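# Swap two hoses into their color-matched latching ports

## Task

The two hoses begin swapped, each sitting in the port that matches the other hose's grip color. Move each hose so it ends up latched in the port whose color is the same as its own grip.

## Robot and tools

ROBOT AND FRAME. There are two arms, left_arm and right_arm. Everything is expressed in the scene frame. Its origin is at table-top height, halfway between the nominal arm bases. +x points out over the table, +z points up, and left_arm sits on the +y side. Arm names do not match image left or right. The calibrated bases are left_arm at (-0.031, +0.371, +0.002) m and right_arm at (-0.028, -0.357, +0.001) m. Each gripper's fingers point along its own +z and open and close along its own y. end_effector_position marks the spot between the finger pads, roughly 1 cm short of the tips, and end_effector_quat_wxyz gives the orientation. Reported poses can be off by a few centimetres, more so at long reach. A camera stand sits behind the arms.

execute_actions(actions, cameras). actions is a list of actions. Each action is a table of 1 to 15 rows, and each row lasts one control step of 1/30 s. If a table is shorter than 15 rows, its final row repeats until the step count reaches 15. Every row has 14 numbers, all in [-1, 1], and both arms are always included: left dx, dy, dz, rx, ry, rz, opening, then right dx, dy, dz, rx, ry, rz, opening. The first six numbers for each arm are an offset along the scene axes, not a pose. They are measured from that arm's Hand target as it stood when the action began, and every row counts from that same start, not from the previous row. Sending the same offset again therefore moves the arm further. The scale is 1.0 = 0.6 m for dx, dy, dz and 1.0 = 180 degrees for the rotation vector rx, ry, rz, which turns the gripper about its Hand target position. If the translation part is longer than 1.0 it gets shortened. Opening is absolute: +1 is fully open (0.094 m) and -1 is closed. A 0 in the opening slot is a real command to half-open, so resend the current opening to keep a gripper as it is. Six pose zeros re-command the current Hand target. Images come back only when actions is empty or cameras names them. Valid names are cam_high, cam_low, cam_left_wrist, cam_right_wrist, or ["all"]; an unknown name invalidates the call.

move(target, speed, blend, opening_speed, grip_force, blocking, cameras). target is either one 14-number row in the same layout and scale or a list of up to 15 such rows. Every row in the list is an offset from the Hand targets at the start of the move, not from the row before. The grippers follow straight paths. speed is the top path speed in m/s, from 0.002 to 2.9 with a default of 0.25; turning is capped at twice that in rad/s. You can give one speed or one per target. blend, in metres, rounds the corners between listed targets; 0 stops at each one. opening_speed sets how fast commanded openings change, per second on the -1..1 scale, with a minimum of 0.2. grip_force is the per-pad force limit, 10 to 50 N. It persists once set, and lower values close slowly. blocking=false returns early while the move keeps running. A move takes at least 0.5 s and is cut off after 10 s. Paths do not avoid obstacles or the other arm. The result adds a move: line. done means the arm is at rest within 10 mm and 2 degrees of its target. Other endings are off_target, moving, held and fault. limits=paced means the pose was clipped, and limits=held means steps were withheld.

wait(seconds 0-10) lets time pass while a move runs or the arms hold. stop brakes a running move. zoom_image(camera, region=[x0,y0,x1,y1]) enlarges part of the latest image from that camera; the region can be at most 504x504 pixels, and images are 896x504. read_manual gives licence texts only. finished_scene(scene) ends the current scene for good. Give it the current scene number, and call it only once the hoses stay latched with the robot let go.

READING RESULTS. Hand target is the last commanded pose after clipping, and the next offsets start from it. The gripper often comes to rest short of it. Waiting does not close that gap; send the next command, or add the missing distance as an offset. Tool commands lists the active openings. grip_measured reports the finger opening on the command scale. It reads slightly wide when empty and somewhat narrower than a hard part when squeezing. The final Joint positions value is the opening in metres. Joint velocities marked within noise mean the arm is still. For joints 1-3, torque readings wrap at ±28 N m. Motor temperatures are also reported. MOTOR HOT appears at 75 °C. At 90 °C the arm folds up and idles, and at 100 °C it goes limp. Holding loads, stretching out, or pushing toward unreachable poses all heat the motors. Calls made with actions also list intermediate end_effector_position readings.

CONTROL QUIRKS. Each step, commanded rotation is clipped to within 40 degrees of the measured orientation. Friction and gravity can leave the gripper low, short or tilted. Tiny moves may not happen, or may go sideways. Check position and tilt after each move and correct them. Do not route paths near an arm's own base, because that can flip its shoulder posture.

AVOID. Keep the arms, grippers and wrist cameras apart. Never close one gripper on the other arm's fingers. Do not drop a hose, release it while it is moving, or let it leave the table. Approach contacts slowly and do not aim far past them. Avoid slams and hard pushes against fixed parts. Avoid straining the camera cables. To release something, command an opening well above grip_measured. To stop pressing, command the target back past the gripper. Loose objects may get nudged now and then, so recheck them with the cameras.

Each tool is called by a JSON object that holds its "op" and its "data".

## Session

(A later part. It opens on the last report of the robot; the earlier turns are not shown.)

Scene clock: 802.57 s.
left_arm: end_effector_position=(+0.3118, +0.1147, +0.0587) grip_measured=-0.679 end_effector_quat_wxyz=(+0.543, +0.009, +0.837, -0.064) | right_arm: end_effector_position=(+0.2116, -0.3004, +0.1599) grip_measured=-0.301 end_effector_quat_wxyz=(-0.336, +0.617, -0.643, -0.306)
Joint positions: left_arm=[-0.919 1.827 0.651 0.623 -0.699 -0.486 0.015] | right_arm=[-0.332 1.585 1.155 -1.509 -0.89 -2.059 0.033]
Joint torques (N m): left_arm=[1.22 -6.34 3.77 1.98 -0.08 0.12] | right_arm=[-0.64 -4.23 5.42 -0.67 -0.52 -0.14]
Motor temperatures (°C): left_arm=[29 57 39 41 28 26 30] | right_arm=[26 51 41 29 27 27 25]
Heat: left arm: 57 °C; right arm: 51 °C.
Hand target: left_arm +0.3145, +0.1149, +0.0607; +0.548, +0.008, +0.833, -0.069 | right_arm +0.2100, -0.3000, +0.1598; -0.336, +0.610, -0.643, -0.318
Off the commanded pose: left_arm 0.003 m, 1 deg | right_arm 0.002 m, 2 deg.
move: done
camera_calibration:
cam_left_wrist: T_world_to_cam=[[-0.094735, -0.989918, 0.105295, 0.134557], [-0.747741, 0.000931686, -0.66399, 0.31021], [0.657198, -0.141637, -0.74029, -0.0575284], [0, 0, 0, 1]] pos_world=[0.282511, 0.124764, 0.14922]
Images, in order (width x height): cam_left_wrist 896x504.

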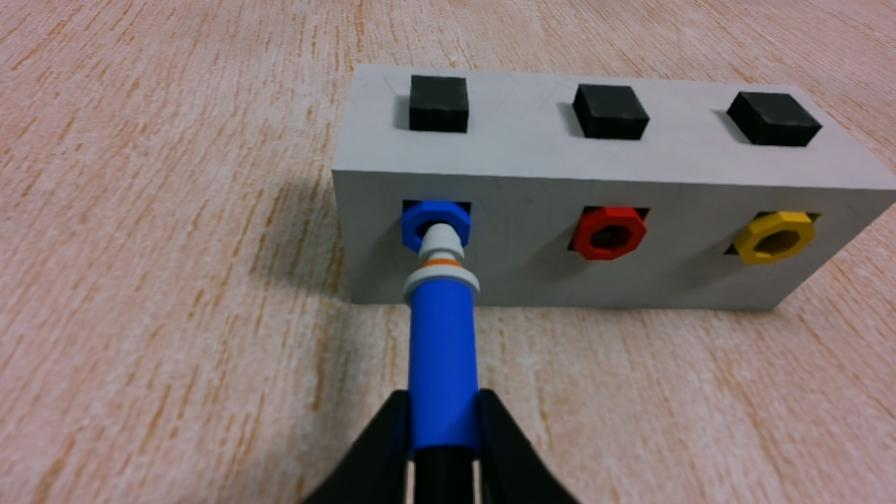

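{"op": "move", "data": {"target": [[0.004,0.002,-0.0067,0,0,0,-0.85,0,0,0,0,0,0,-0.3]], "speed": 0.05, "cameras": ["cam_left_wrist"]}}

{"op": "zoom_image", "data": {"camera": "cam_left_wrist", "region": [360, 160, 540, 320]}}

Scene clock: 810.37 s.
left_arm: end_effector_position=(+0.3145, +0.1150, +0.0557) grip_measured=-0.679 end_effector_quat_wxyz=(+0.544, +0.008, +0.837, -0.065) | right_arm: end_effector_position=(+0.2116, -0.3004, +0.1599) grip_measured=-0.301 end_effector_quat_wxyz=(-0.336, +0.617, -0.643, -0.306)
Joint positions: left_arm=[-0.911 1.844 0.651 0.647 -0.692 -0.481 0.015] | right_arm=[-0.332 1.585 1.155 -1.509 -0.89 -2.059 0.033]
Joint torques (N m): left_arm=[1.29 -6.31 3.55 1.99 -0.07 0.12] | right_arm=[-0.61 -4.23 5.41 -0.67 -0.51 -0.14]
Motor temperatures (°C): left_arm=[29 57 39 42 28 26 30] | right_arm=[26 50 41 29 27 27 25]
Heat: left arm: 57 °C; right arm: 50 °C.
Hand target: left_arm +0.3169, +0.1161, +0.0566; +0.548, +0.007, +0.834, -0.069 | right_arm +0.2100, -0.3000, +0.1598; -0.336, +0.610, -0.643, -0.318
Off the commanded pose: left_arm 0.003 m, 1 deg | right_arm 0.002 m, 2 deg.
move: done
camera_calibration:
cam_left_wrist: T_world_to_cam=[[-0.0951806, -0.989618, 0.107693, 0.135439], [-0.746646, -0.000579243, -0.665222, 0.310146], [0.658378, -0.143724, -0.738838, -0.0615961], [0, 0, 0, 1]] pos_world=[0.285014, 0.125359, 0.146221]
Images, in order (width x height): cam_left_wrist 896x504.

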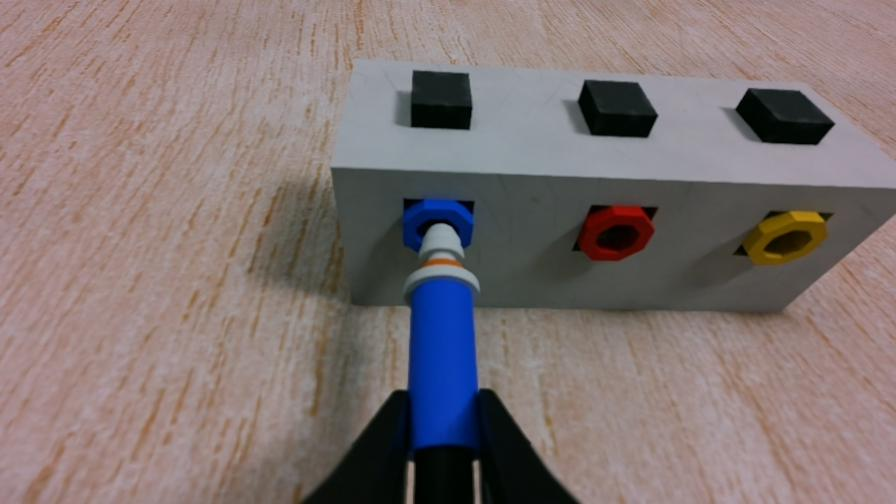

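Scaled by 2.800.

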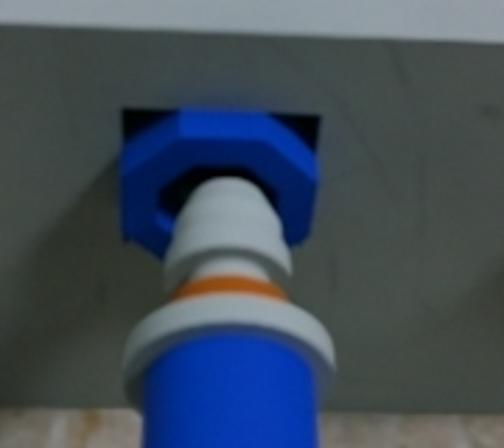

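{"op": "move", "data": {"target": [[0.02,0.0005,-0.0015,0,0,0,-0.85,0,0,0,0,0,0,-0.3]], "speed": 0.05, "cameras": ["cam_left_wrist"]}}

{"op": "zoom_image", "data": {"camera": "cam_left_wrist", "region": [360, 160, 540, 320]}}

Scene clock: 814.93 s.
left_arm: end_effector_position=(+0.3203, +0.1168, +0.0517) grip_measured=-0.679 end_effector_quat_wxyz=(+0.542, +0.013, +0.838, -0.068) | right_arm: end_effector_position=(+0.2116, -0.3004, +0.1599) grip_measured=-0.301 end_effector_quat_wxyz=(-0.336, +0.617, -0.643, -0.306)
Joint positions: left_arm=[-0.888 1.863 0.651 0.676 -0.661 -0.46 0.015] | right_arm=[-0.332 1.585 1.155 -1.509 -0.89 -2.059 0.033]
Joint torques (N m): left_arm=[2.04 -5.91 5.55 1.84 -0.11 0.12] | right_arm=[-0.62 -4.25 5.41 -0.67 -0.52 -0.14]
Motor temperatures (°C): left_arm=[29 57 39 42 28 26 30] | right_arm=[26 50 41 29 27 27 25]
Heat: left arm: 57 °C; right arm: 50 °C.
Hand target: left_arm +0.3290, +0.1165, +0.0558; +0.548, +0.007, +0.833, -0.069 | right_arm +0.2100, -0.3000, +0.1598; -0.336, +0.610, -0.643, -0.318
Off the commanded pose: left_arm 0.009 m, 1 deg | right_arm 0.002 m, 2 deg.
move: done
camera_calibration:
cam_left_wrist: T_world_to_cam=[[-0.105678, -0.988541, 0.107788, 0.141452], [-0.748846, 0.00779508, -0.662698, 0.311399], [0.654264, -0.15075, -0.741089, -0.0659795], [0, 0, 0, 1]] pos_world=[0.291306, 0.127457, 0.14222]
Images, in order (width x height): cam_left_wrist 896x504.

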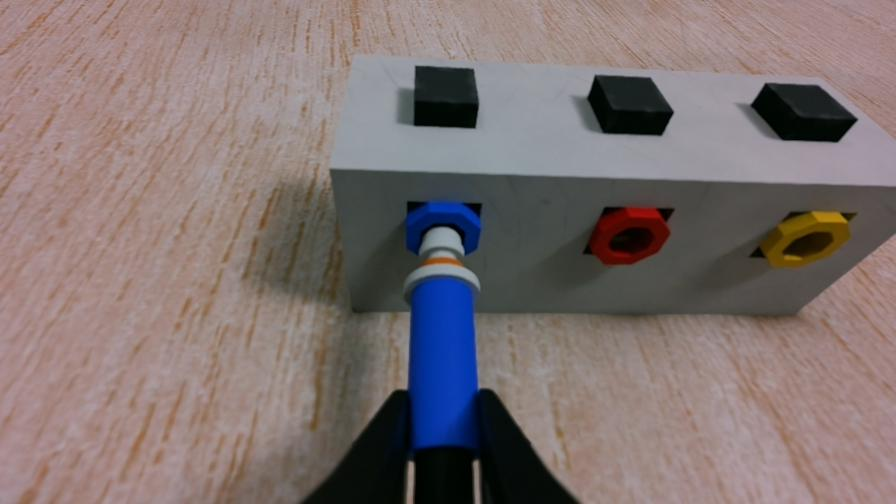

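Scaled by 2.800.

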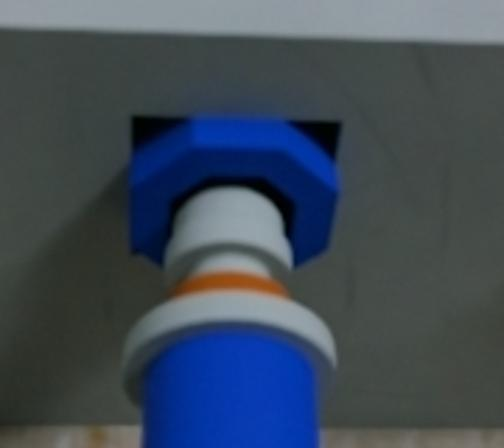

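{"op": "move", "data": {"target": [[0.025,-0.002,0.010,0,0,0,-0.85,0,0,0,0,0,0,-0.3]], "speed": 0.06, "cameras": ["cam_left_wrist"]}}

{"op": "zoom_image", "data": {"camera": "cam_left_wrist", "region": [360, 160, 540, 320]}}

Scene clock: 821.03 s.
left_arm: end_effector_position=(+0.3266, +0.1162, +0.0516) grip_measured=-0.679 end_effector_quat_wxyz=(+0.537, +0.020, +0.841, -0.064) | right_arm: end_effector_position=(+0.2116, -0.3004, +0.1599) grip_measured=-0.301 end_effector_quat_wxyz=(-0.336, +0.617, -0.643, -0.306)
Joint positions: left_arm=[-0.87 1.868 0.675 0.648 -0.639 -0.441 0.015] | right_arm=[-0.332 1.585 1.155 -1.509 -0.89 -2.059 0.033]
Joint torques (N m): left_arm=[3.54 -5.93 7.24 1.84 -0.02 0.15] | right_arm=[-0.64 -4.23 5.41 -0.67 -0.52 -0.14]
Motor temperatures (°C): left_arm=[29 56 39 41 28 26 30] | right_arm=[26 49 41 29 27 27 25]
Heat: left arm: 56 °C; right arm: 49 °C.
Hand target: left_arm +0.3439, +0.1153, +0.0616; +0.548, +0.007, +0.834, -0.069 | right_arm +0.2100, -0.3000, +0.1598; -0.336, +0.610, -0.643, -0.318
Off the commanded pose: left_arm 0.020 m, 2 deg | right_arm 0.002 m, 2 deg.
move: off_target (left_arm)
camera_calibration:
cam_left_wrist: T_world_to_cam=[[-0.113374, -0.989159, 0.093329, 0.144865], [-0.755957, 0.0249255, -0.654146, 0.316018], [0.644729, -0.144716, -0.750588, -0.0672619], [0, 0, 0, 1]] pos_world=[0.298686, 0.125684, 0.142716]
Images, in order (width x height): cam_left_wrist 896x504.

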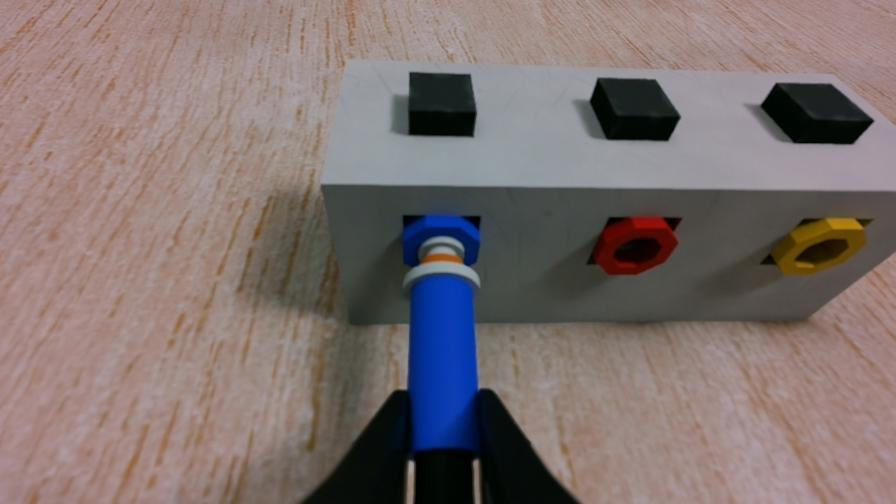

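Scaled by 2.800.

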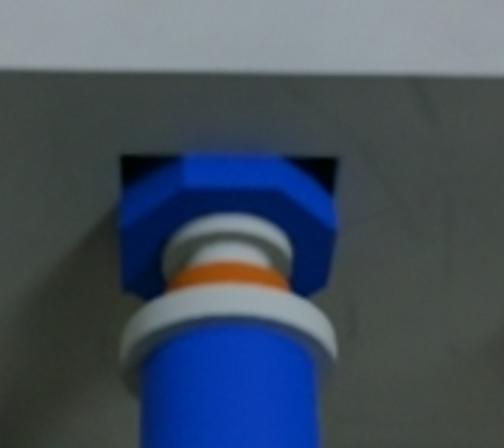

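{"op": "move", "data": {"target": [[0.033,-0.0023,0.02,-0.014,-0.012,0,-0.85,0,0,0,0,0,0,-0.3]], "speed": 0.06, "cameras": ["cam_left_wrist"]}}

{"op": "zoom_image", "data": {"camera": "cam_left_wrist", "region": [360, 180, 540, 340]}}

Scene clock: 826.67 s.
left_arm: end_effector_position=(+0.3298, +0.1170, +0.0459) grip_measured=-0.679 end_effector_quat_wxyz=(+0.526, +0.032, +0.847, -0.068) | right_arm: end_effector_position=(+0.2116, -0.3004, +0.1599) grip_measured=-0.301 end_effector_quat_wxyz=(-0.336, +0.617, -0.643, -0.306)
Joint positions: left_arm=[-0.848 1.876 0.678 0.643 -0.593 -0.425 0.015] | right_arm=[-0.332 1.585 1.155 -1.509 -0.89 -2.059 0.033]
Joint torques (N m): left_arm=[5.35 -5.93 8.88 2.4 -0.14 0.17] | right_arm=[-0.62 -4.25 5.39 -0.67 -0.52 -0.14]
Motor temperatures (°C): left_arm=[29 56 39 42 28 26 30] | right_arm=[26 48 41 29 27 27 25]
Heat: left arm: 56 °C; right arm: 48 °C.
Hand target: left_arm +0.3638, +0.1139, +0.0738; +0.564, -0.003, +0.821, -0.087 | right_arm +0.2100, -0.3000, +0.1598; -0.336, +0.610, -0.643, -0.318
Off the commanded pose: left_arm 0.044 m, 7 deg | right_arm 0.002 m, 2 deg.
move: off_target (left_arm)
camera_calibration:
cam_left_wrist: T_world_to_cam=[[-0.135749, -0.986706, 0.0893462, 0.153717], [-0.769819, 0.0482809, -0.636434, 0.315689], [0.62366, -0.155176, -0.766139, -0.0647012], [0, 0, 0, 1]] pos_world=[0.304242, 0.126392, 0.137611]
Images, in order (width x height): cam_left_wrist 896x504.

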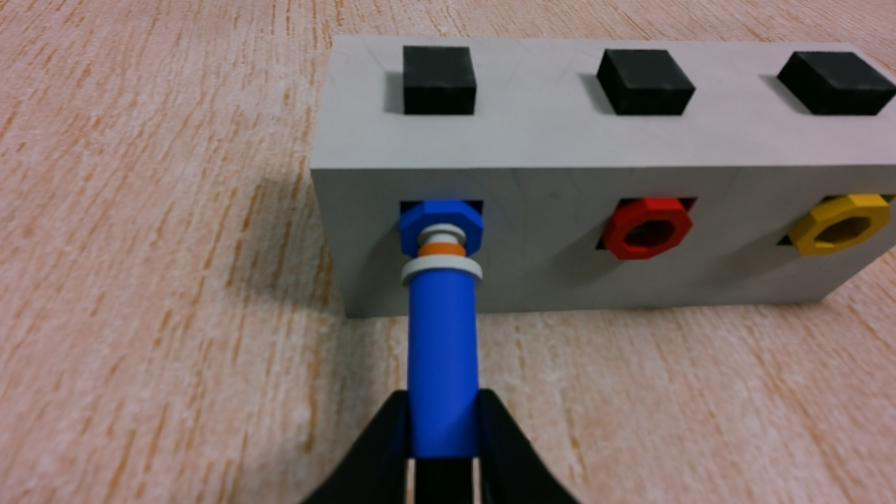

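Scaled by 2.800.

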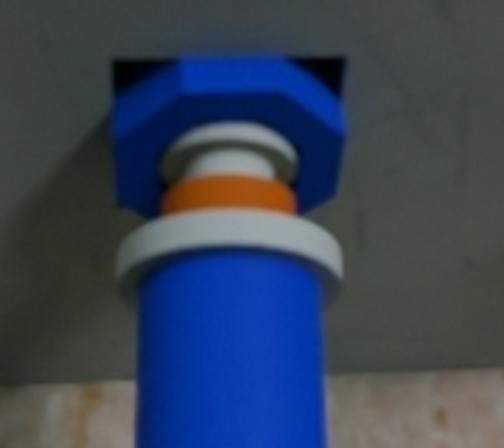

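{"op": "move", "data": {"target": [[0.033,-0.002,0.022,-0.014,-0.012,0,-0.85,0,0,0,0,0,0,-0.3]], "speed": 0.06, "cameras": ["cam_left_wrist"]}}

{"op": "zoom_image", "data": {"camera": "cam_left_wrist", "region": [360, 180, 540, 340]}}

Scene clock: 836.80 s.
left_arm: end_effector_position=(+0.3309, +0.1172, +0.0451) grip_measured=-0.679 end_effector_quat_wxyz=(+0.524, +0.038, +0.848, -0.069) | right_arm: end_effector_position=(+0.2116, -0.3004, +0.1599) grip_measured=-0.301 end_effector_quat_wxyz=(-0.336, +0.617, -0.643, -0.306)
Joint positions: left_arm=[-0.84 1.876 0.678 0.643 -0.577 -0.413 0.015] | right_arm=[-0.332 1.585 1.155 -1.509 -0.89 -2.059 0.033]
Joint torques (N m): left_arm=[8.35 -5.97 10.58 2.79 0.08 0.21] | right_arm=[-0.61 -4.23 5.39 -0.67 -0.51 -0.14]
Motor temperatures (°C): left_arm=[30 55 42 43 28 26 30] | right_arm=[26 48 41 29 27 27 25]
Heat: left arm: 55 °C; right arm: 48 °C.
Hand target: left_arm +0.3836, +0.1127, +0.0870; +0.579, -0.014, +0.808, -0.105 | right_arm +0.2100, -0.3000, +0.1598; -0.336, +0.610, -0.643, -0.318
Off the commanded pose: left_arm 0.067 m, 11 deg | right_arm 0.002 m, 2 deg.
move: off_target (left_arm)
camera_calibration:
cam_left_wrist: T_world_to_cam=[[-0.146386, -0.985551, 0.0852045, 0.157776], [-0.772011, 0.0599627, -0.632774, 0.315155], [0.618522, -0.158408, -0.769634, -0.0637552], [0, 0, 0, 1]] pos_world=[0.305833, 0.126499, 0.13691]
Images, in order (width x height): cam_left_wrist 896x504.

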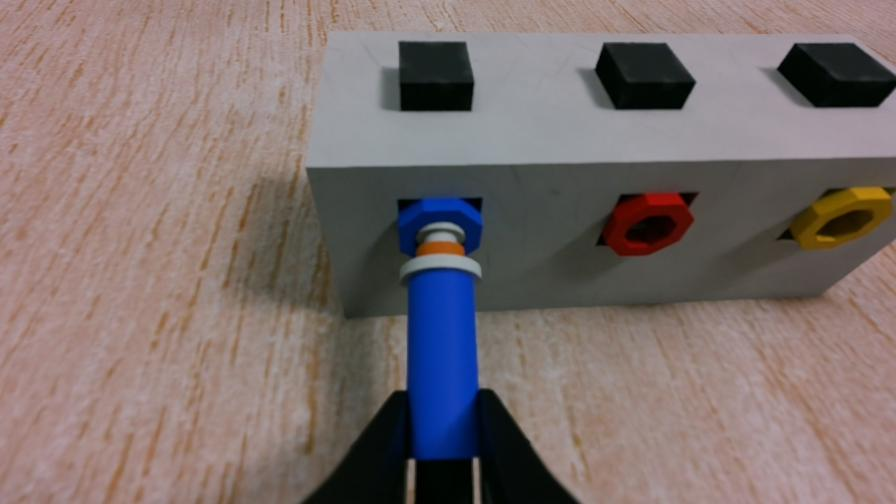

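Scaled by 2.800.

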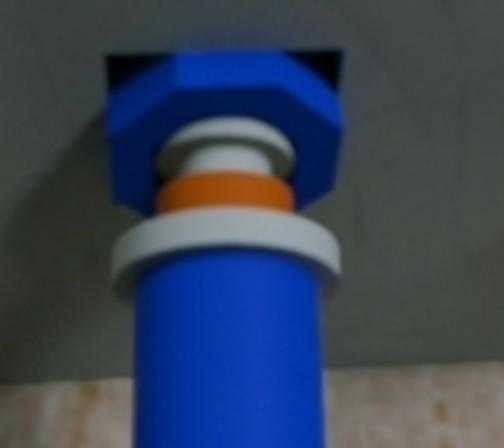

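{"op": "move", "data": {"target": [[0.03,-0.05,0.022,-0.010,-0.010,0,-0.85,0,0,0,0,0,0,-0.3]], "speed": 0.08, "cameras": ["cam_left_wrist"]}}

{"op": "zoom_image", "data": {"camera": "cam_left_wrist", "region": [360, 180, 540, 340]}}

Scene clock: 846.77 s.
left_arm: end_effector_position=(+0.3322, +0.1153, +0.0446) grip_measured=-0.679 end_effector_quat_wxyz=(+0.510, +0.044, +0.859, -0.036) | right_arm: end_effector_position=(+0.2116, -0.3004, +0.1599) grip_measured=-0.301 end_effector_quat_wxyz=(-0.336, +0.617, -0.643, -0.306)
Joint positions: left_arm=[-0.855 1.874 0.744 0.503 -0.619 -0.418 0.015] | right_arm=[-0.332 1.585 1.155 -1.509 -0.89 -2.059 0.033]
Joint torques (N m): left_arm=[6.91 -4.49 13.52 3.49 0.2 0.1] | right_arm=[-0.61 -4.25 5.39 -0.67 -0.51 -0.14]
Heat: left arm: 54 °C; right arm: 47 °C.
Hand target: left_arm +0.4015, +0.0826, +0.1001; +0.591, -0.021, +0.797, -0.118 | right_arm +0.2100, -0.3000, +0.1598; -0.336, +0.610, -0.643, -0.318
Off the commanded pose: left_arm 0.095 m, 17 deg | right_arm 0.002 m, 2 deg.
move: off_target (left_arm)
camera_calibration:
cam_left_wrist: T_world_to_cam=[[-0.121598, -0.992252, 0.0254908, 0.151375], [-0.793281, 0.0817146, -0.603347, 0.319191], [0.596589, -0.093587, -0.797071, -0.0641347], [0, 0, 0, 1]] pos_world=[0.309877, 0.118118, 0.137604]
Images, in order (width x height): cam_left_wrist 896x504.

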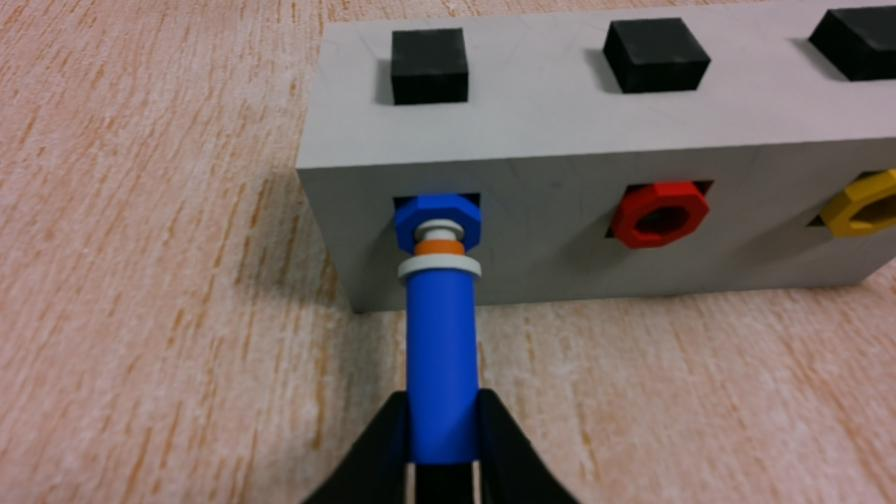

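Scaled by 2.800.

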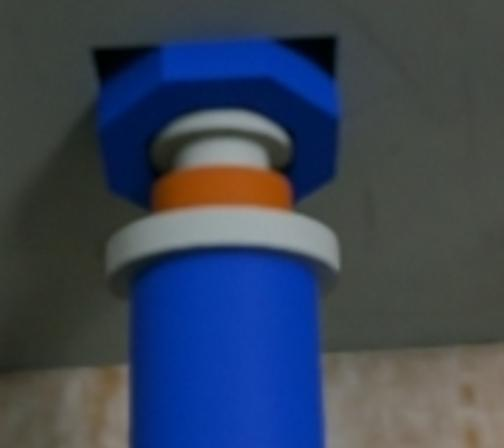

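{"op": "move", "data": {"target": [[0.03,-0.01,0.025,-0.010,-0.010,0,-0.85,0,0,0,0,0,0,-0.3]], "speed": 0.08, "cameras": ["cam_left_wrist"]}}

{"op": "zoom_image", "data": {"camera": "cam_left_wrist", "region": [360, 180, 540, 340]}}

Scene clock: 856.73 s.
left_arm: end_effector_position=(+0.3329, +0.1148, +0.0448) grip_measured=-0.679 end_effector_quat_wxyz=(+0.499, +0.050, +0.865, -0.026) | right_arm: end_effector_position=(+0.2116, -0.3004, +0.1599) grip_measured=-0.301 end_effector_quat_wxyz=(-0.336, +0.617, -0.643, -0.306)
Joint positions: left_arm=[-0.855 1.869 0.773 0.436 -0.619 -0.418 0.015] | right_arm=[-0.332 1.585 1.155 -1.509 -0.89 -2.059 0.033]
Joint torques (N m): left_arm=[8.72 -5.6 14.27 3.95 0.31 0.19] | right_arm=[-0.62 -4.23 5.42 -0.67 -0.51 -0.14]
Motor temperatures (°C): left_arm=[31 54 48 48 28 26 30] | right_arm=[26 46 41 28 27 27 25]
Heat: left arm: 54 °C; right arm: 46 °C.
Hand target: left_arm +0.4195, +0.0767, +0.1151; +0.603, -0.029, +0.786, -0.131 | right_arm +0.2100, -0.3000, +0.1598; -0.336, +0.610, -0.643, -0.318
Off the commanded pose: left_arm 0.118 m, 21 deg | right_arm 0.002 m, 2 deg.
move: off_target (left_arm)
camera_calibration:
cam_left_wrist: T_world_to_cam=[[-0.120878, -0.992662, 0.00326643, 0.151669], [-0.80652, 0.0962918, -0.583312, 0.321814], [0.578717, -0.073144, -0.812242, -0.0602265], [0, 0, 0, 1]] pos_world=[0.312737, 0.115163, 0.138304]
Images, in order (width x height): cam_left_wrist 896x504.

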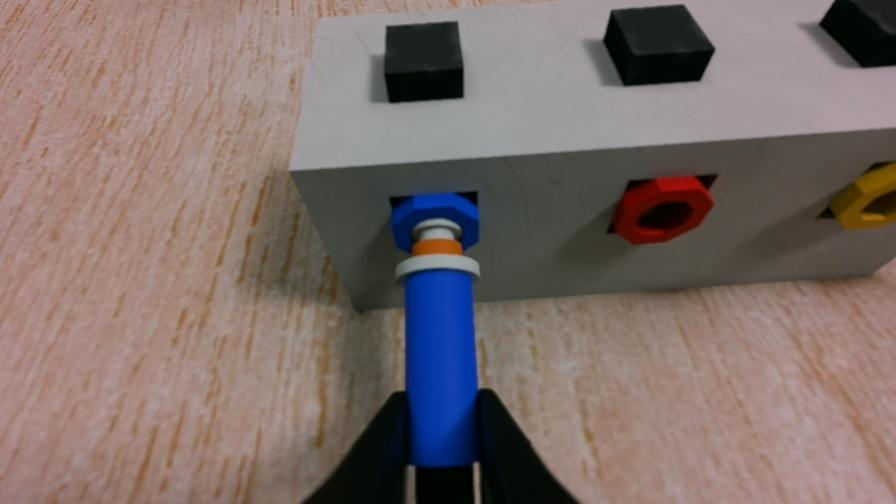

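Scaled by 2.800.

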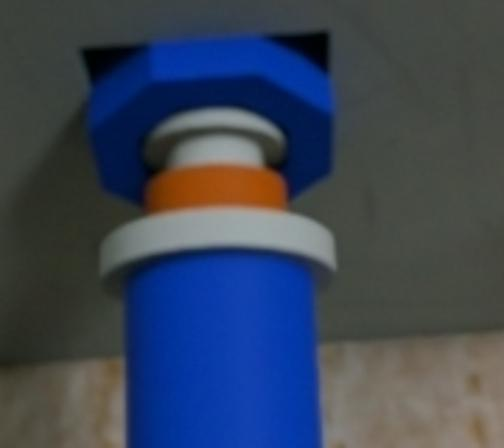

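{"op": "move", "data": {"target": [[-0.14,0.0625,-0.105,0.048,0.044,0,-0.85,0,0,0,0,0,0,-0.3],[-0.14,0.0625,-0.105,0.048,0.044,0,-0.35,0,0,0,0,0,0,-0.3]], "speed": 0.12, "cameras": ["cam_left_wrist"]}}

Scene clock: 864.67 s.
left_arm: end_effector_position=(+0.3329, +0.1139, +0.0494) grip_measured=-0.352 end_effector_quat_wxyz=(+0.541, +0.020, +0.838, -0.065) | right_arm: end_effector_position=(+0.2116, -0.3004, +0.1599) grip_measured=-0.301 end_effector_quat_wxyz=(-0.336, +0.617, -0.643, -0.306)
Joint positions: left_arm=[-0.862 1.9 0.692 0.677 -0.636 -0.431 0.03] | right_arm=[-0.332 1.585 1.155 -1.509 -0.89 -2.059 0.033]
Joint torques (N m): left_arm=[0.62 -6.57 4.15 1.96 -0.26 -0.09] | right_arm=[-0.59 -4.25 5.42 -0.67 -0.52 -0.14]
Heat: left arm: 54 °C; right arm: 46 °C.
Hand target: left_arm +0.3356, +0.1142, +0.0521; +0.548, +0.008, +0.834, -0.069 | right_arm +0.2100, -0.3000, +0.1598; -0.336, +0.610, -0.643, -0.318
Off the commanded pose: left_arm 0.004 m, 2 deg | right_arm 0.002 m, 2 deg.
move: done; target 2's new opening was sent with left_arm's hand 0.009 m and 4 deg from that target
camera_calibration:
cam_left_wrist: T_world_to_cam=[[-0.112925, -0.989128, 0.0941997, 0.14328], [-0.749749, 0.0226135, -0.661336, 0.317873], [0.652016, -0.145307, -0.744151, -0.0760683], [0, 0, 0, 1]] pos_world=[0.304103, 0.12348, 0.140118]
Images, in order (width x height): cam_left_wrist 896x504.

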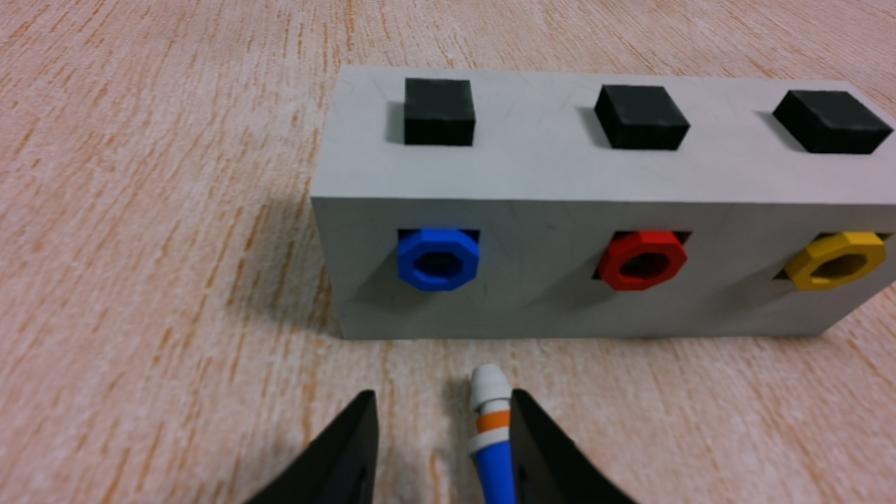

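{"op": "move", "data": {"target": [[-0.03,0,0.08,0,0,0,-0.3,0,0,0,0,0,0,-0.3],[-0.13,0.03,0.12,0,0,0,-0.3,0,0,0,0,0,0,-0.3]], "speed": 0.12, "cameras": ["cam_left_wrist","cam_high"]}}

Scene clock: 870.37 s.
left_arm: end_effector_position=(+0.2593, +0.1312, +0.1167) grip_measured=-0.302 end_effector_quat_wxyz=(+0.541, +0.017, +0.838, -0.061) | right_arm: end_effector_position=(+0.2116, -0.3004, +0.1599) grip_measured=-0.301 end_effector_quat_wxyz=(-0.336, +0.617, -0.643, -0.306)
Joint positions: left_arm=[-1.039 1.459 0.595 0.247 -0.793 -0.56 0.033] | right_arm=[-0.332 1.585 1.155 -1.509 -0.89 -2.059 0.033]
Joint torques (N m): left_arm=[-0.16 -6.58 4.68 1.64 -0.34 -0.08] | right_arm=[-0.61 -4.23 5.39 -0.67 -0.52 -0.14]
Heat: left arm: 54 °C; right arm: 46 °C.
Hand target: left_arm +0.2576, +0.1322, +0.1241; +0.548, +0.008, +0.834, -0.069 | right_arm +0.2100, -0.3000, +0.1598; -0.336, +0.610, -0.643, -0.318
Off the commanded pose: left_arm 0.008 m, 2 deg | right_arm 0.002 m, 2 deg.
move: done
camera_calibration:
cam_left_wrist: T_world_to_cam=[[-0.10555, -0.990272, 0.0906704, 0.144425], [-0.749252, 0.0192465, -0.662005, 0.307168], [0.65382, -0.13781, -0.743995, 0.0230727], [0, 0, 0, 1]] pos_world=[0.230305, 0.140288, 0.207418]
Images, in order (width x height): cam_high 896x504, cam_left_wrist 896x504.

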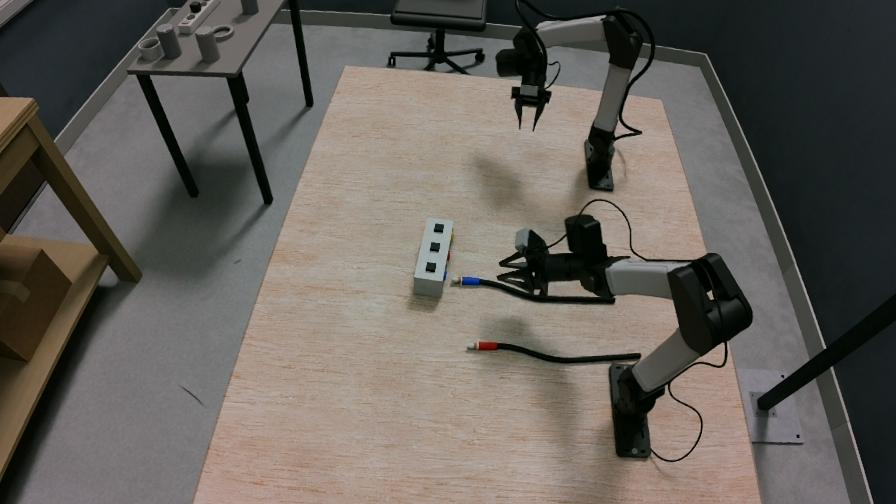

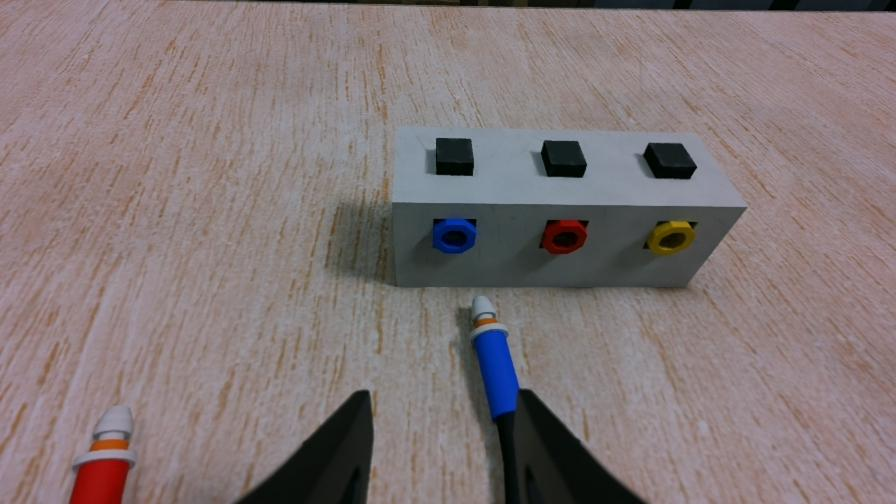

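{"op": "zoom_image", "data": {"camera": "cam_left_wrist", "region": [400, 270, 620, 504]}}

Scaled by 2.154.

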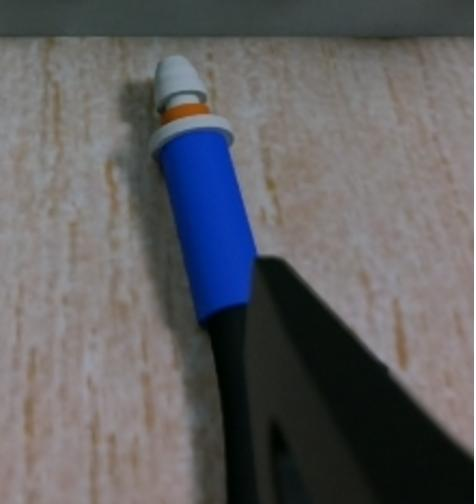

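{"op": "move", "data": {"target": [[0.0765,-0.0512,-0.082,0,0,0.0417,-0.25,0,0,0,0,0,0,-0.3]], "speed": 0.1, "cameras": ["cam_left_wrist"]}}

Scene clock: 890.80 s.
left_arm: end_effector_position=(+0.2946, +0.1064, +0.0637) grip_measured=-0.252 end_effector_quat_wxyz=(+0.539, -0.025, +0.842, -0.020) | right_arm: end_effector_position=(+0.2116, -0.3004, +0.1599) grip_measured=-0.301 end_effector_quat_wxyz=(-0.336, +0.617, -0.643, -0.306)
Joint positions: left_arm=[-1.017 1.823 0.751 0.366 -0.869 -0.644 0.035] | right_arm=[-0.332 1.585 1.155 -1.509 -0.89 -2.059 0.033]
Joint torques (N m): left_arm=[1.26 -6.5 6.48 1.73 -0.42 -0.09] | right_arm=[-0.62 -4.23 5.41 -0.67 -0.52 -0.14]
Heat: left arm: 54 °C; right arm: 45 °C.
Hand target: left_arm +0.3034, +0.1014, +0.0749; +0.551, -0.047, +0.832, -0.033 | right_arm +0.2100, -0.3000, +0.1598; -0.336, +0.610, -0.643, -0.318
Off the commanded pose: left_arm 0.015 m, 3 deg | right_arm 0.002 m, 2 deg.
move: off_target (left_arm)
camera_calibration:
cam_left_wrist: T_world_to_cam=[[0.0109421, -0.997616, 0.0681428, 0.0962171], [-0.755384, -0.0528987, -0.653144, 0.307989], [0.655191, -0.0443272, -0.754161, -0.0524971], [0, 0, 0, 1]] pos_world=[0.265993, 0.109953, 0.155013]
Images, in order (width x height): cam_left_wrist 896x504.

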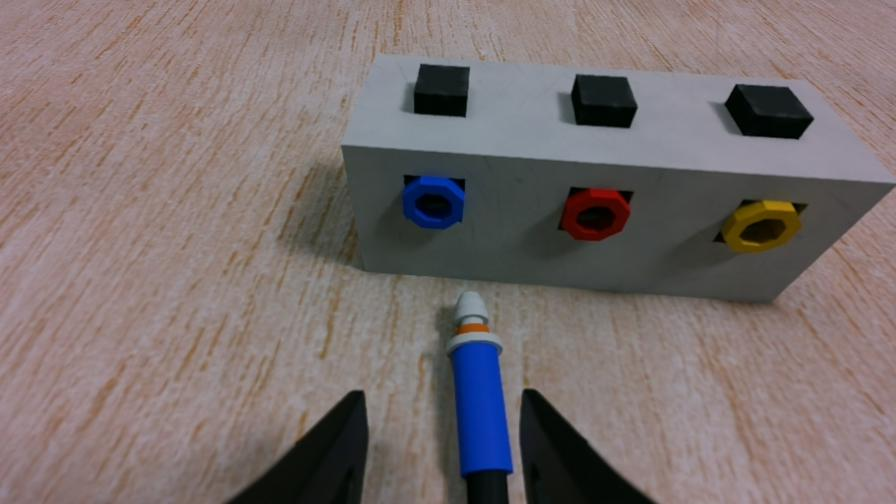

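{"op": "move", "data": {"target": [[0.0118,-0.0132,-0.0582,0,0,0.016,-0.25,0,0,0,0,0,0,-0.3]], "speed": 0.08, "cameras": ["cam_left_wrist"]}}

Scene clock: 900.87 s.
left_arm: end_effector_position=(+0.3034, +0.1016, +0.0295) grip_measured=-0.252 end_effector_quat_wxyz=(+0.539, -0.049, +0.841, -0.003) | right_arm: end_effector_position=(+0.2116, -0.3004, +0.1599) grip_measured=-0.301 end_effector_quat_wxyz=(-0.336, +0.617, -0.643, -0.306)
Joint positions: left_arm=[-1.017 1.986 0.804 0.429 -0.914 -0.704 0.035] | right_arm=[-0.332 1.585 1.155 -1.509 -0.89 -2.059 0.033]
Joint torques (N m): left_arm=[0.53 -7.32 6.09 1.66 -0.43 -0.09] | right_arm=[-0.61 -4.25 5.41 -0.67 -0.52 -0.13]
Motor temperatures (°C): left_arm=[30 55 45 43 28 26 29] | right_arm=[26 45 40 28 27 27 24]
Heat: left arm: 55 °C; right arm: 45 °C.
Hand target: left_arm +0.3105, +0.0935, +0.0400; +0.552, -0.068, +0.831, -0.019 | right_arm +0.2100, -0.3000, +0.1598; -0.336, +0.610, -0.643, -0.318
Off the commanded pose: left_arm 0.015 m, 3 deg | right_arm 0.002 m, 2 deg.
move: off_target (left_arm)
camera_calibration:
cam_left_wrist: T_world_to_cam=[[0.0688913, -0.995435, 0.0660586, 0.0760114], [-0.75049, -0.0953377, -0.653969, 0.294805], [0.657282, -0.00452353, -0.753631, -0.0889805], [0, 0, 0, 1]] pos_world=[0.274497, 0.103368, 0.120714]
Images, in order (width x height): cam_left_wrist 896x504.

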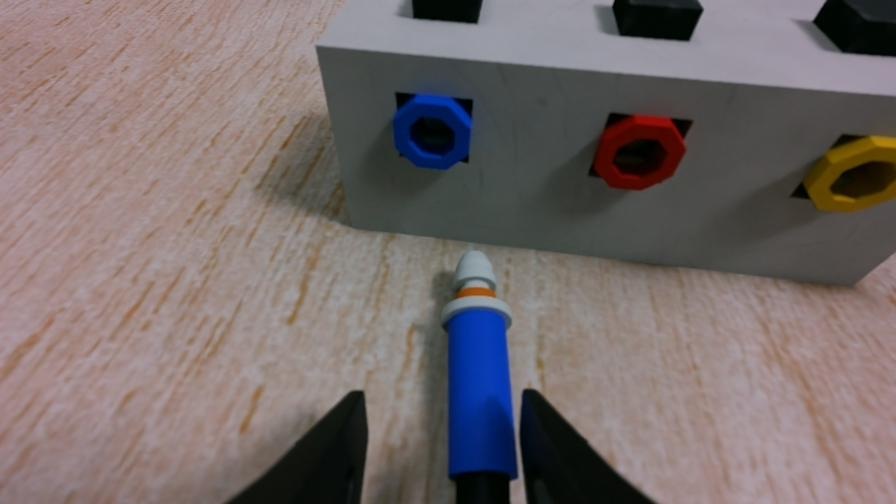

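{"op": "move", "data": {"target": [[0.0,-0.016,0.0,0,0,0,-0.25,0,0,0,0,0,0,-0.3]], "speed": 0.06, "cameras": ["cam_left_wrist"]}}

Scene clock: 905.87 s.
left_arm: end_effector_position=(+0.3080, +0.0913, +0.0342) grip_measured=-0.252 end_effector_quat_wxyz=(+0.545, -0.059, +0.836, -0.011) | right_arm: end_effector_position=(+0.2116, -0.3004, +0.1599) grip_measured=-0.301 end_effector_quat_wxyz=(-0.336, +0.617, -0.643, -0.306)
Joint positions: left_arm=[-1.024 2.005 0.847 0.421 -0.925 -0.719 0.035] | right_arm=[-0.332 1.585 1.155 -1.509 -0.89 -2.059 0.033]
Joint torques (N m): left_arm=[-0.23 -7.32 6 1.46 -0.44 -0.09] | right_arm=[-0.62 -4.21 5.41 -0.68 -0.51 -0.14]
Motor temperatures (°C): left_arm=[30 55 45 43 28 26 29] | right_arm=[26 44 40 28 27 27 24]
Heat: left arm: 55 °C; right arm: 44 °C.
Hand target: left_arm +0.3106, +0.0839, +0.0401; +0.552, -0.068, +0.831, -0.019 | right_arm +0.2100, -0.3000, +0.1598; -0.336, +0.610, -0.643, -0.318
Off the commanded pose: left_arm 0.010 m, 2 deg | right_arm 0.002 m, 2 deg.
move: done
camera_calibration:
cam_left_wrist: T_world_to_cam=[[0.0753057, -0.993088, 0.0900249, 0.0620207], [-0.739305, -0.116188, -0.663271, 0.299122], [0.669147, -0.0166077, -0.742945, -0.0913899], [0, 0, 0, 1]] pos_world=[0.277625, 0.0948286, 0.124918]
Images, in order (width x height): cam_left_wrist 896x504.

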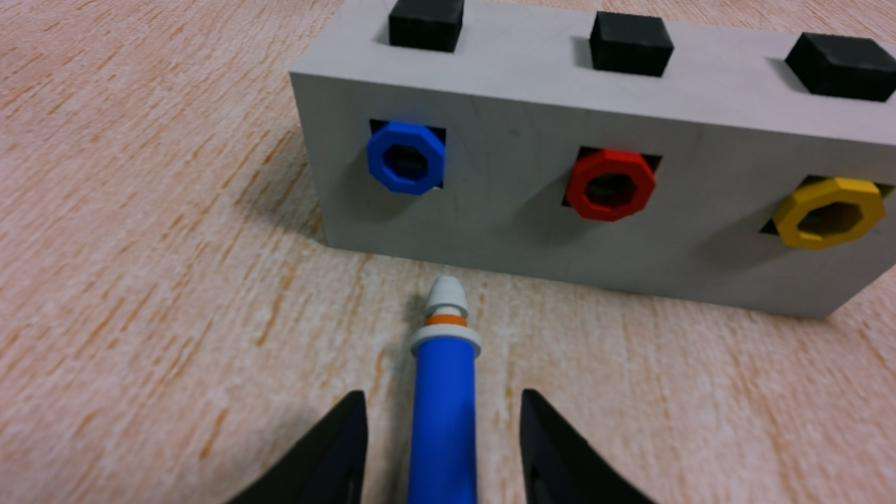

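{"op": "move", "data": {"target": [[-0.004,0,-0.019,0,0,0,-0.25,0,0,0,0,0,0,-0.3]], "speed": 0.05, "cameras": ["cam_left_wrist"]}}

Scene clock: 911.70 s.
left_arm: end_effector_position=(+0.3061, +0.0910, +0.0231) grip_measured=-0.252 end_effector_quat_wxyz=(+0.543, -0.057, +0.838, -0.007) | right_arm: end_effector_position=(+0.2116, -0.3004, +0.1599) grip_measured=-0.301 end_effector_quat_wxyz=(-0.336, +0.617, -0.643, -0.306)
Joint positions: left_arm=[-1.03 2.04 0.847 0.436 -0.93 -0.727 0.035] | right_arm=[-0.332 1.585 1.155 -1.509 -0.89 -2.059 0.033]
Joint torques (N m): left_arm=[-0.31 -7.42 5.07 1.64 -0.44 -0.09] | right_arm=[-0.62 -4.25 5.44 -0.67 -0.52 -0.14]
Motor temperatures (°C): left_arm=[30 55 44 43 28 26 29] | right_arm=[26 44 40 28 27 27 24]
Heat: left arm: 55 °C; right arm: 44 °C.
Hand target: left_arm +0.3081, +0.0839, +0.0287; +0.552, -0.068, +0.831, -0.019 | right_arm +0.2100, -0.3000, +0.1598; -0.336, +0.610, -0.643, -0.318
Off the commanded pose: left_arm 0.009 m, 2 deg | right_arm 0.002 m, 2 deg.
move: done
camera_calibration:
cam_left_wrist: T_world_to_cam=[[0.077302, -0.993813, 0.079751, 0.0626982], [-0.743648, -0.110753, -0.659334, 0.291177], [0.664087, -0.00833886, -0.747609, -0.0974665], [0, 0, 0, 1]] pos_world=[0.276413, 0.0937464, 0.114116]
Images, in order (width x height): cam_left_wrist 896x504.

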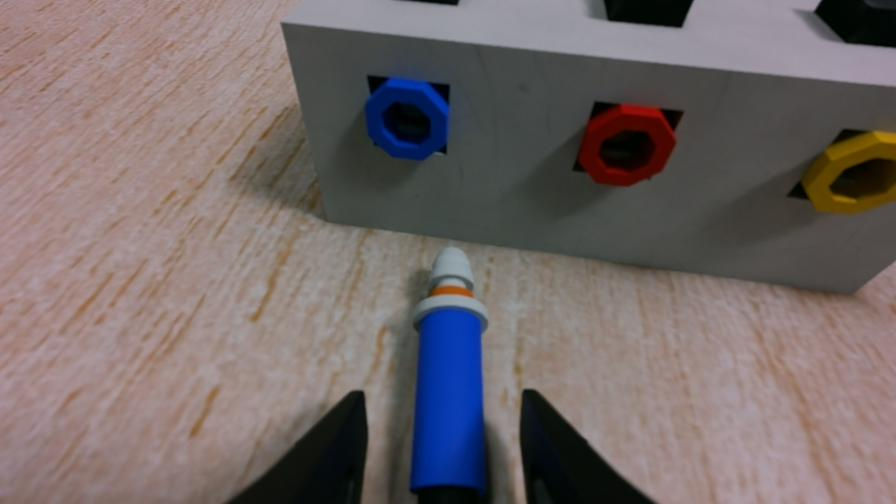

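{"op": "move", "data": {"target": [[0,0,-0.0065,0,0,0,-0.25,0,0,0,0,0,0,-0.3]], "speed": 0.04, "cameras": ["cam_left_wrist"]}}

Scene clock: 918.10 s.
left_arm: end_effector_position=(+0.3074, +0.0908, +0.0236) grip_measured=-0.252 end_effector_quat_wxyz=(+0.548, -0.062, +0.834, -0.009) | right_arm: end_effector_position=(+0.2116, -0.3004, +0.1599) grip_measured=-0.301 end_effector_quat_wxyz=(-0.336, +0.617, -0.643, -0.306)
Joint positions: left_arm=[-1.03 2.048 0.847 0.458 -0.94 -0.727 0.035] | right_arm=[-0.332 1.585 1.155 -1.509 -0.89 -2.059 0.033]
Joint torques (N m): left_arm=[-0.31 -7.01 4.92 1.6 -0.32 -0.09] | right_arm=[-0.61 -4.23 5.39 -0.67 -0.51 -0.14]
Motor temperatures (°C): left_arm=[30 55 44 42 28 26 29] | right_arm=[26 44 40 28 27 27 24]
Heat: left arm: 55 °C; right arm: 44 °C.
Hand target: left_arm +0.3081, +0.0839, +0.0248; +0.552, -0.068, +0.831, -0.019 | right_arm +0.2100, -0.3000, +0.1598; -0.336, +0.610, -0.643, -0.318
Off the commanded pose: left_arm 0.007 m, 2 deg | right_arm 0.002 m, 2 deg.
move: done
camera_calibration:
cam_left_wrist: T_world_to_cam=[[0.0835679, -0.9925, 0.0892154, 0.060037], [-0.734141, -0.121858, -0.667973, 0.290704], [0.673835, -0.00967563, -0.738819, -0.101117], [0, 0, 0, 1]] pos_world=[0.276537, 0.094033, 0.114119]
Images, in order (width x height): cam_left_wrist 896x504.

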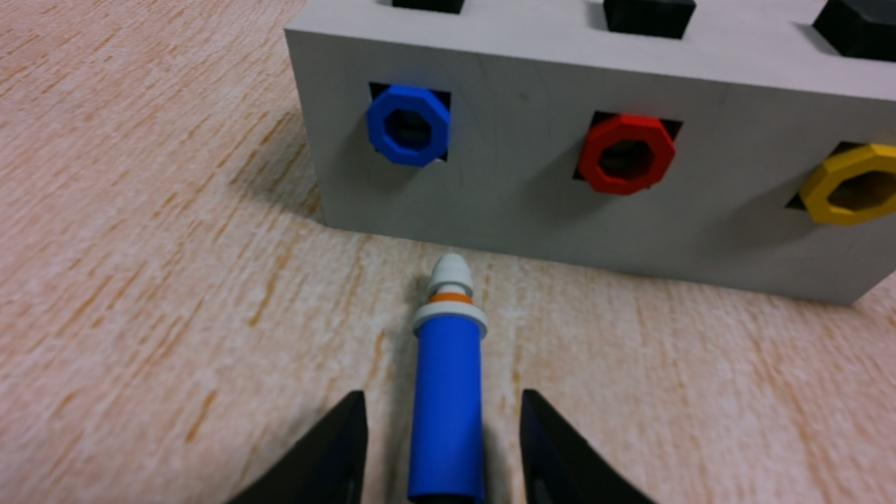

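{"op": "move", "data": {"target": [[0,0,-0.008,0,0,0,-0.25,0,0,0,0,0,0,-0.3]], "speed": 0.04, "cameras": ["cam_left_wrist"]}}

Scene clock: 924.73 s.
left_arm: end_effector_position=(+0.3090, +0.0912, +0.0248) grip_measured=-0.252 end_effector_quat_wxyz=(+0.555, -0.069, +0.829, -0.009) | right_arm: end_effector_position=(+0.2116, -0.3004, +0.1599) grip_measured=-0.301 end_effector_quat_wxyz=(-0.336, +0.617, -0.643, -0.306)
Joint positions: left_arm=[-1.03 2.057 0.847 0.484 -0.955 -0.727 0.035] | right_arm=[-0.332 1.585 1.155 -1.509 -0.89 -2.059 0.033]
Joint torques (N m): left_arm=[-0.34 -6.42 4.7 1.55 -0.12 -0.09] | right_arm=[-0.62 -4.25 5.41 -0.67 -0.52 -0.14]
Motor temperatures (°C): left_arm=[30 55 44 42 28 26 29] | right_arm=[26 44 40 28 27 27 24]
Heat: left arm: 55 °C; right arm: 44 °C.
Hand target: left_arm +0.3081, +0.0839, +0.0199; +0.552, -0.068, +0.831, -0.019 | right_arm +0.2100, -0.3000, +0.1598; -0.336, +0.610, -0.643, -0.318
Off the commanded pose: left_arm 0.009 m, 1 deg | right_arm 0.002 m, 2 deg.
move: done
camera_calibration:
cam_left_wrist: T_world_to_cam=[[0.0933753, -0.990685, 0.0991185, 0.0567416], [-0.720868, -0.135939, -0.679611, 0.290227], [0.686754, -0.00799241, -0.726846, -0.10579], [0, 0, 0, 1]] pos_world=[0.276569, 0.0948209, 0.114724]
Images, in order (width x height): cam_left_wrist 896x504.

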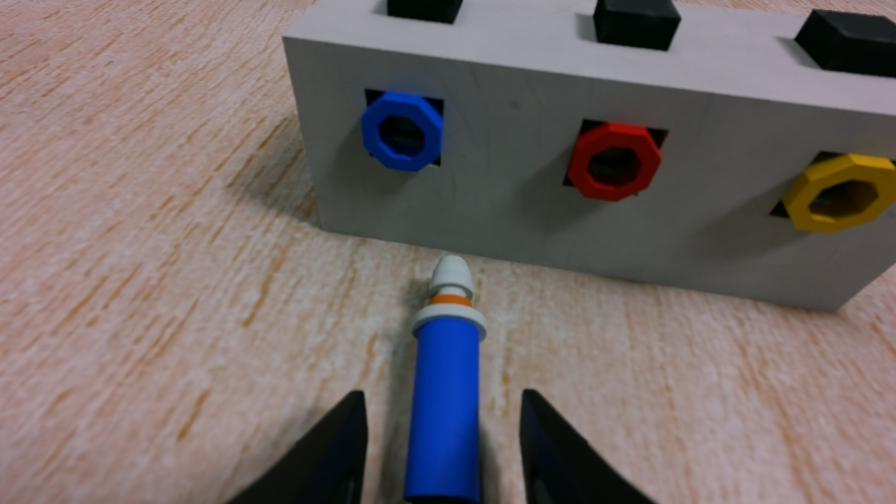

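{"op": "move", "data": {"target": [[0,0,0.008,0,0,0,-0.25,0,0,0,0,0,0,-0.3],[0,0,0.008,0,0,0,-0.85,0,0,0,0,0,0,-0.3]], "speed": 0.05, "cameras": ["cam_left_wrist"]}}

Scene clock: 930.53 s.
left_arm: end_effector_position=(+0.3110, +0.0884, +0.0309) grip_measured=-0.848 end_effector_quat_wxyz=(+0.562, -0.076, +0.823, -0.016) | right_arm: end_effector_position=(+0.2116, -0.3004, +0.1599) grip_measured=-0.301 end_effector_quat_wxyz=(-0.336, +0.617, -0.643, -0.306)
Joint positions: left_arm=[-1.032 2.054 0.854 0.498 -0.965 -0.728 0.007] | right_arm=[-0.332 1.585 1.155 -1.509 -0.89 -2.059 0.033]
Joint torques (N m): left_arm=[-0.12 -7.49 4.3 1.27 -0.01 -0.07] | right_arm=[-0.62 -4.23 5.41 -0.67 -0.51 -0.14]
Motor temperatures (°C): left_arm=[30 56 43 41 28 26 28] | right_arm=[26 44 40 28 27 27 24]
Heat: left arm: 56 °C; right arm: 44 °C.
Hand target: left_arm +0.3081, +0.0840, +0.0247; +0.552, -0.068, +0.831, -0.019 | right_arm +0.2100, -0.3000, +0.1598; -0.336, +0.610, -0.643, -0.318
Off the commanded pose: left_arm 0.008 m, 2 deg | right_arm 0.002 m, 2 deg.
move: done
camera_calibration:
cam_left_wrist: T_world_to_cam=[[0.0970036, -0.988158, 0.118887, 0.0511515], [-0.707579, -0.152474, -0.689988, 0.292988], [0.699944, -0.0171906, -0.713991, -0.106367], [0, 0, 0, 1]] pos_world=[0.276801, 0.0933902, 0.120131]
Images, in order (width x height): cam_left_wrist 896x504.

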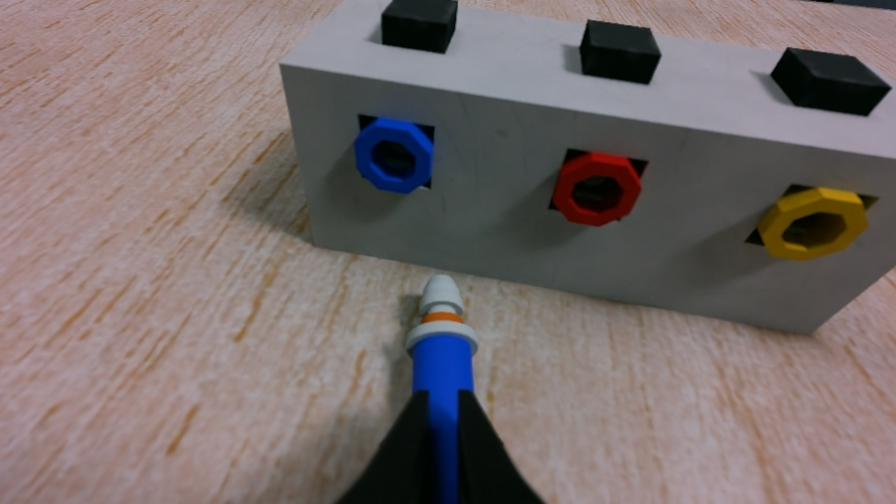

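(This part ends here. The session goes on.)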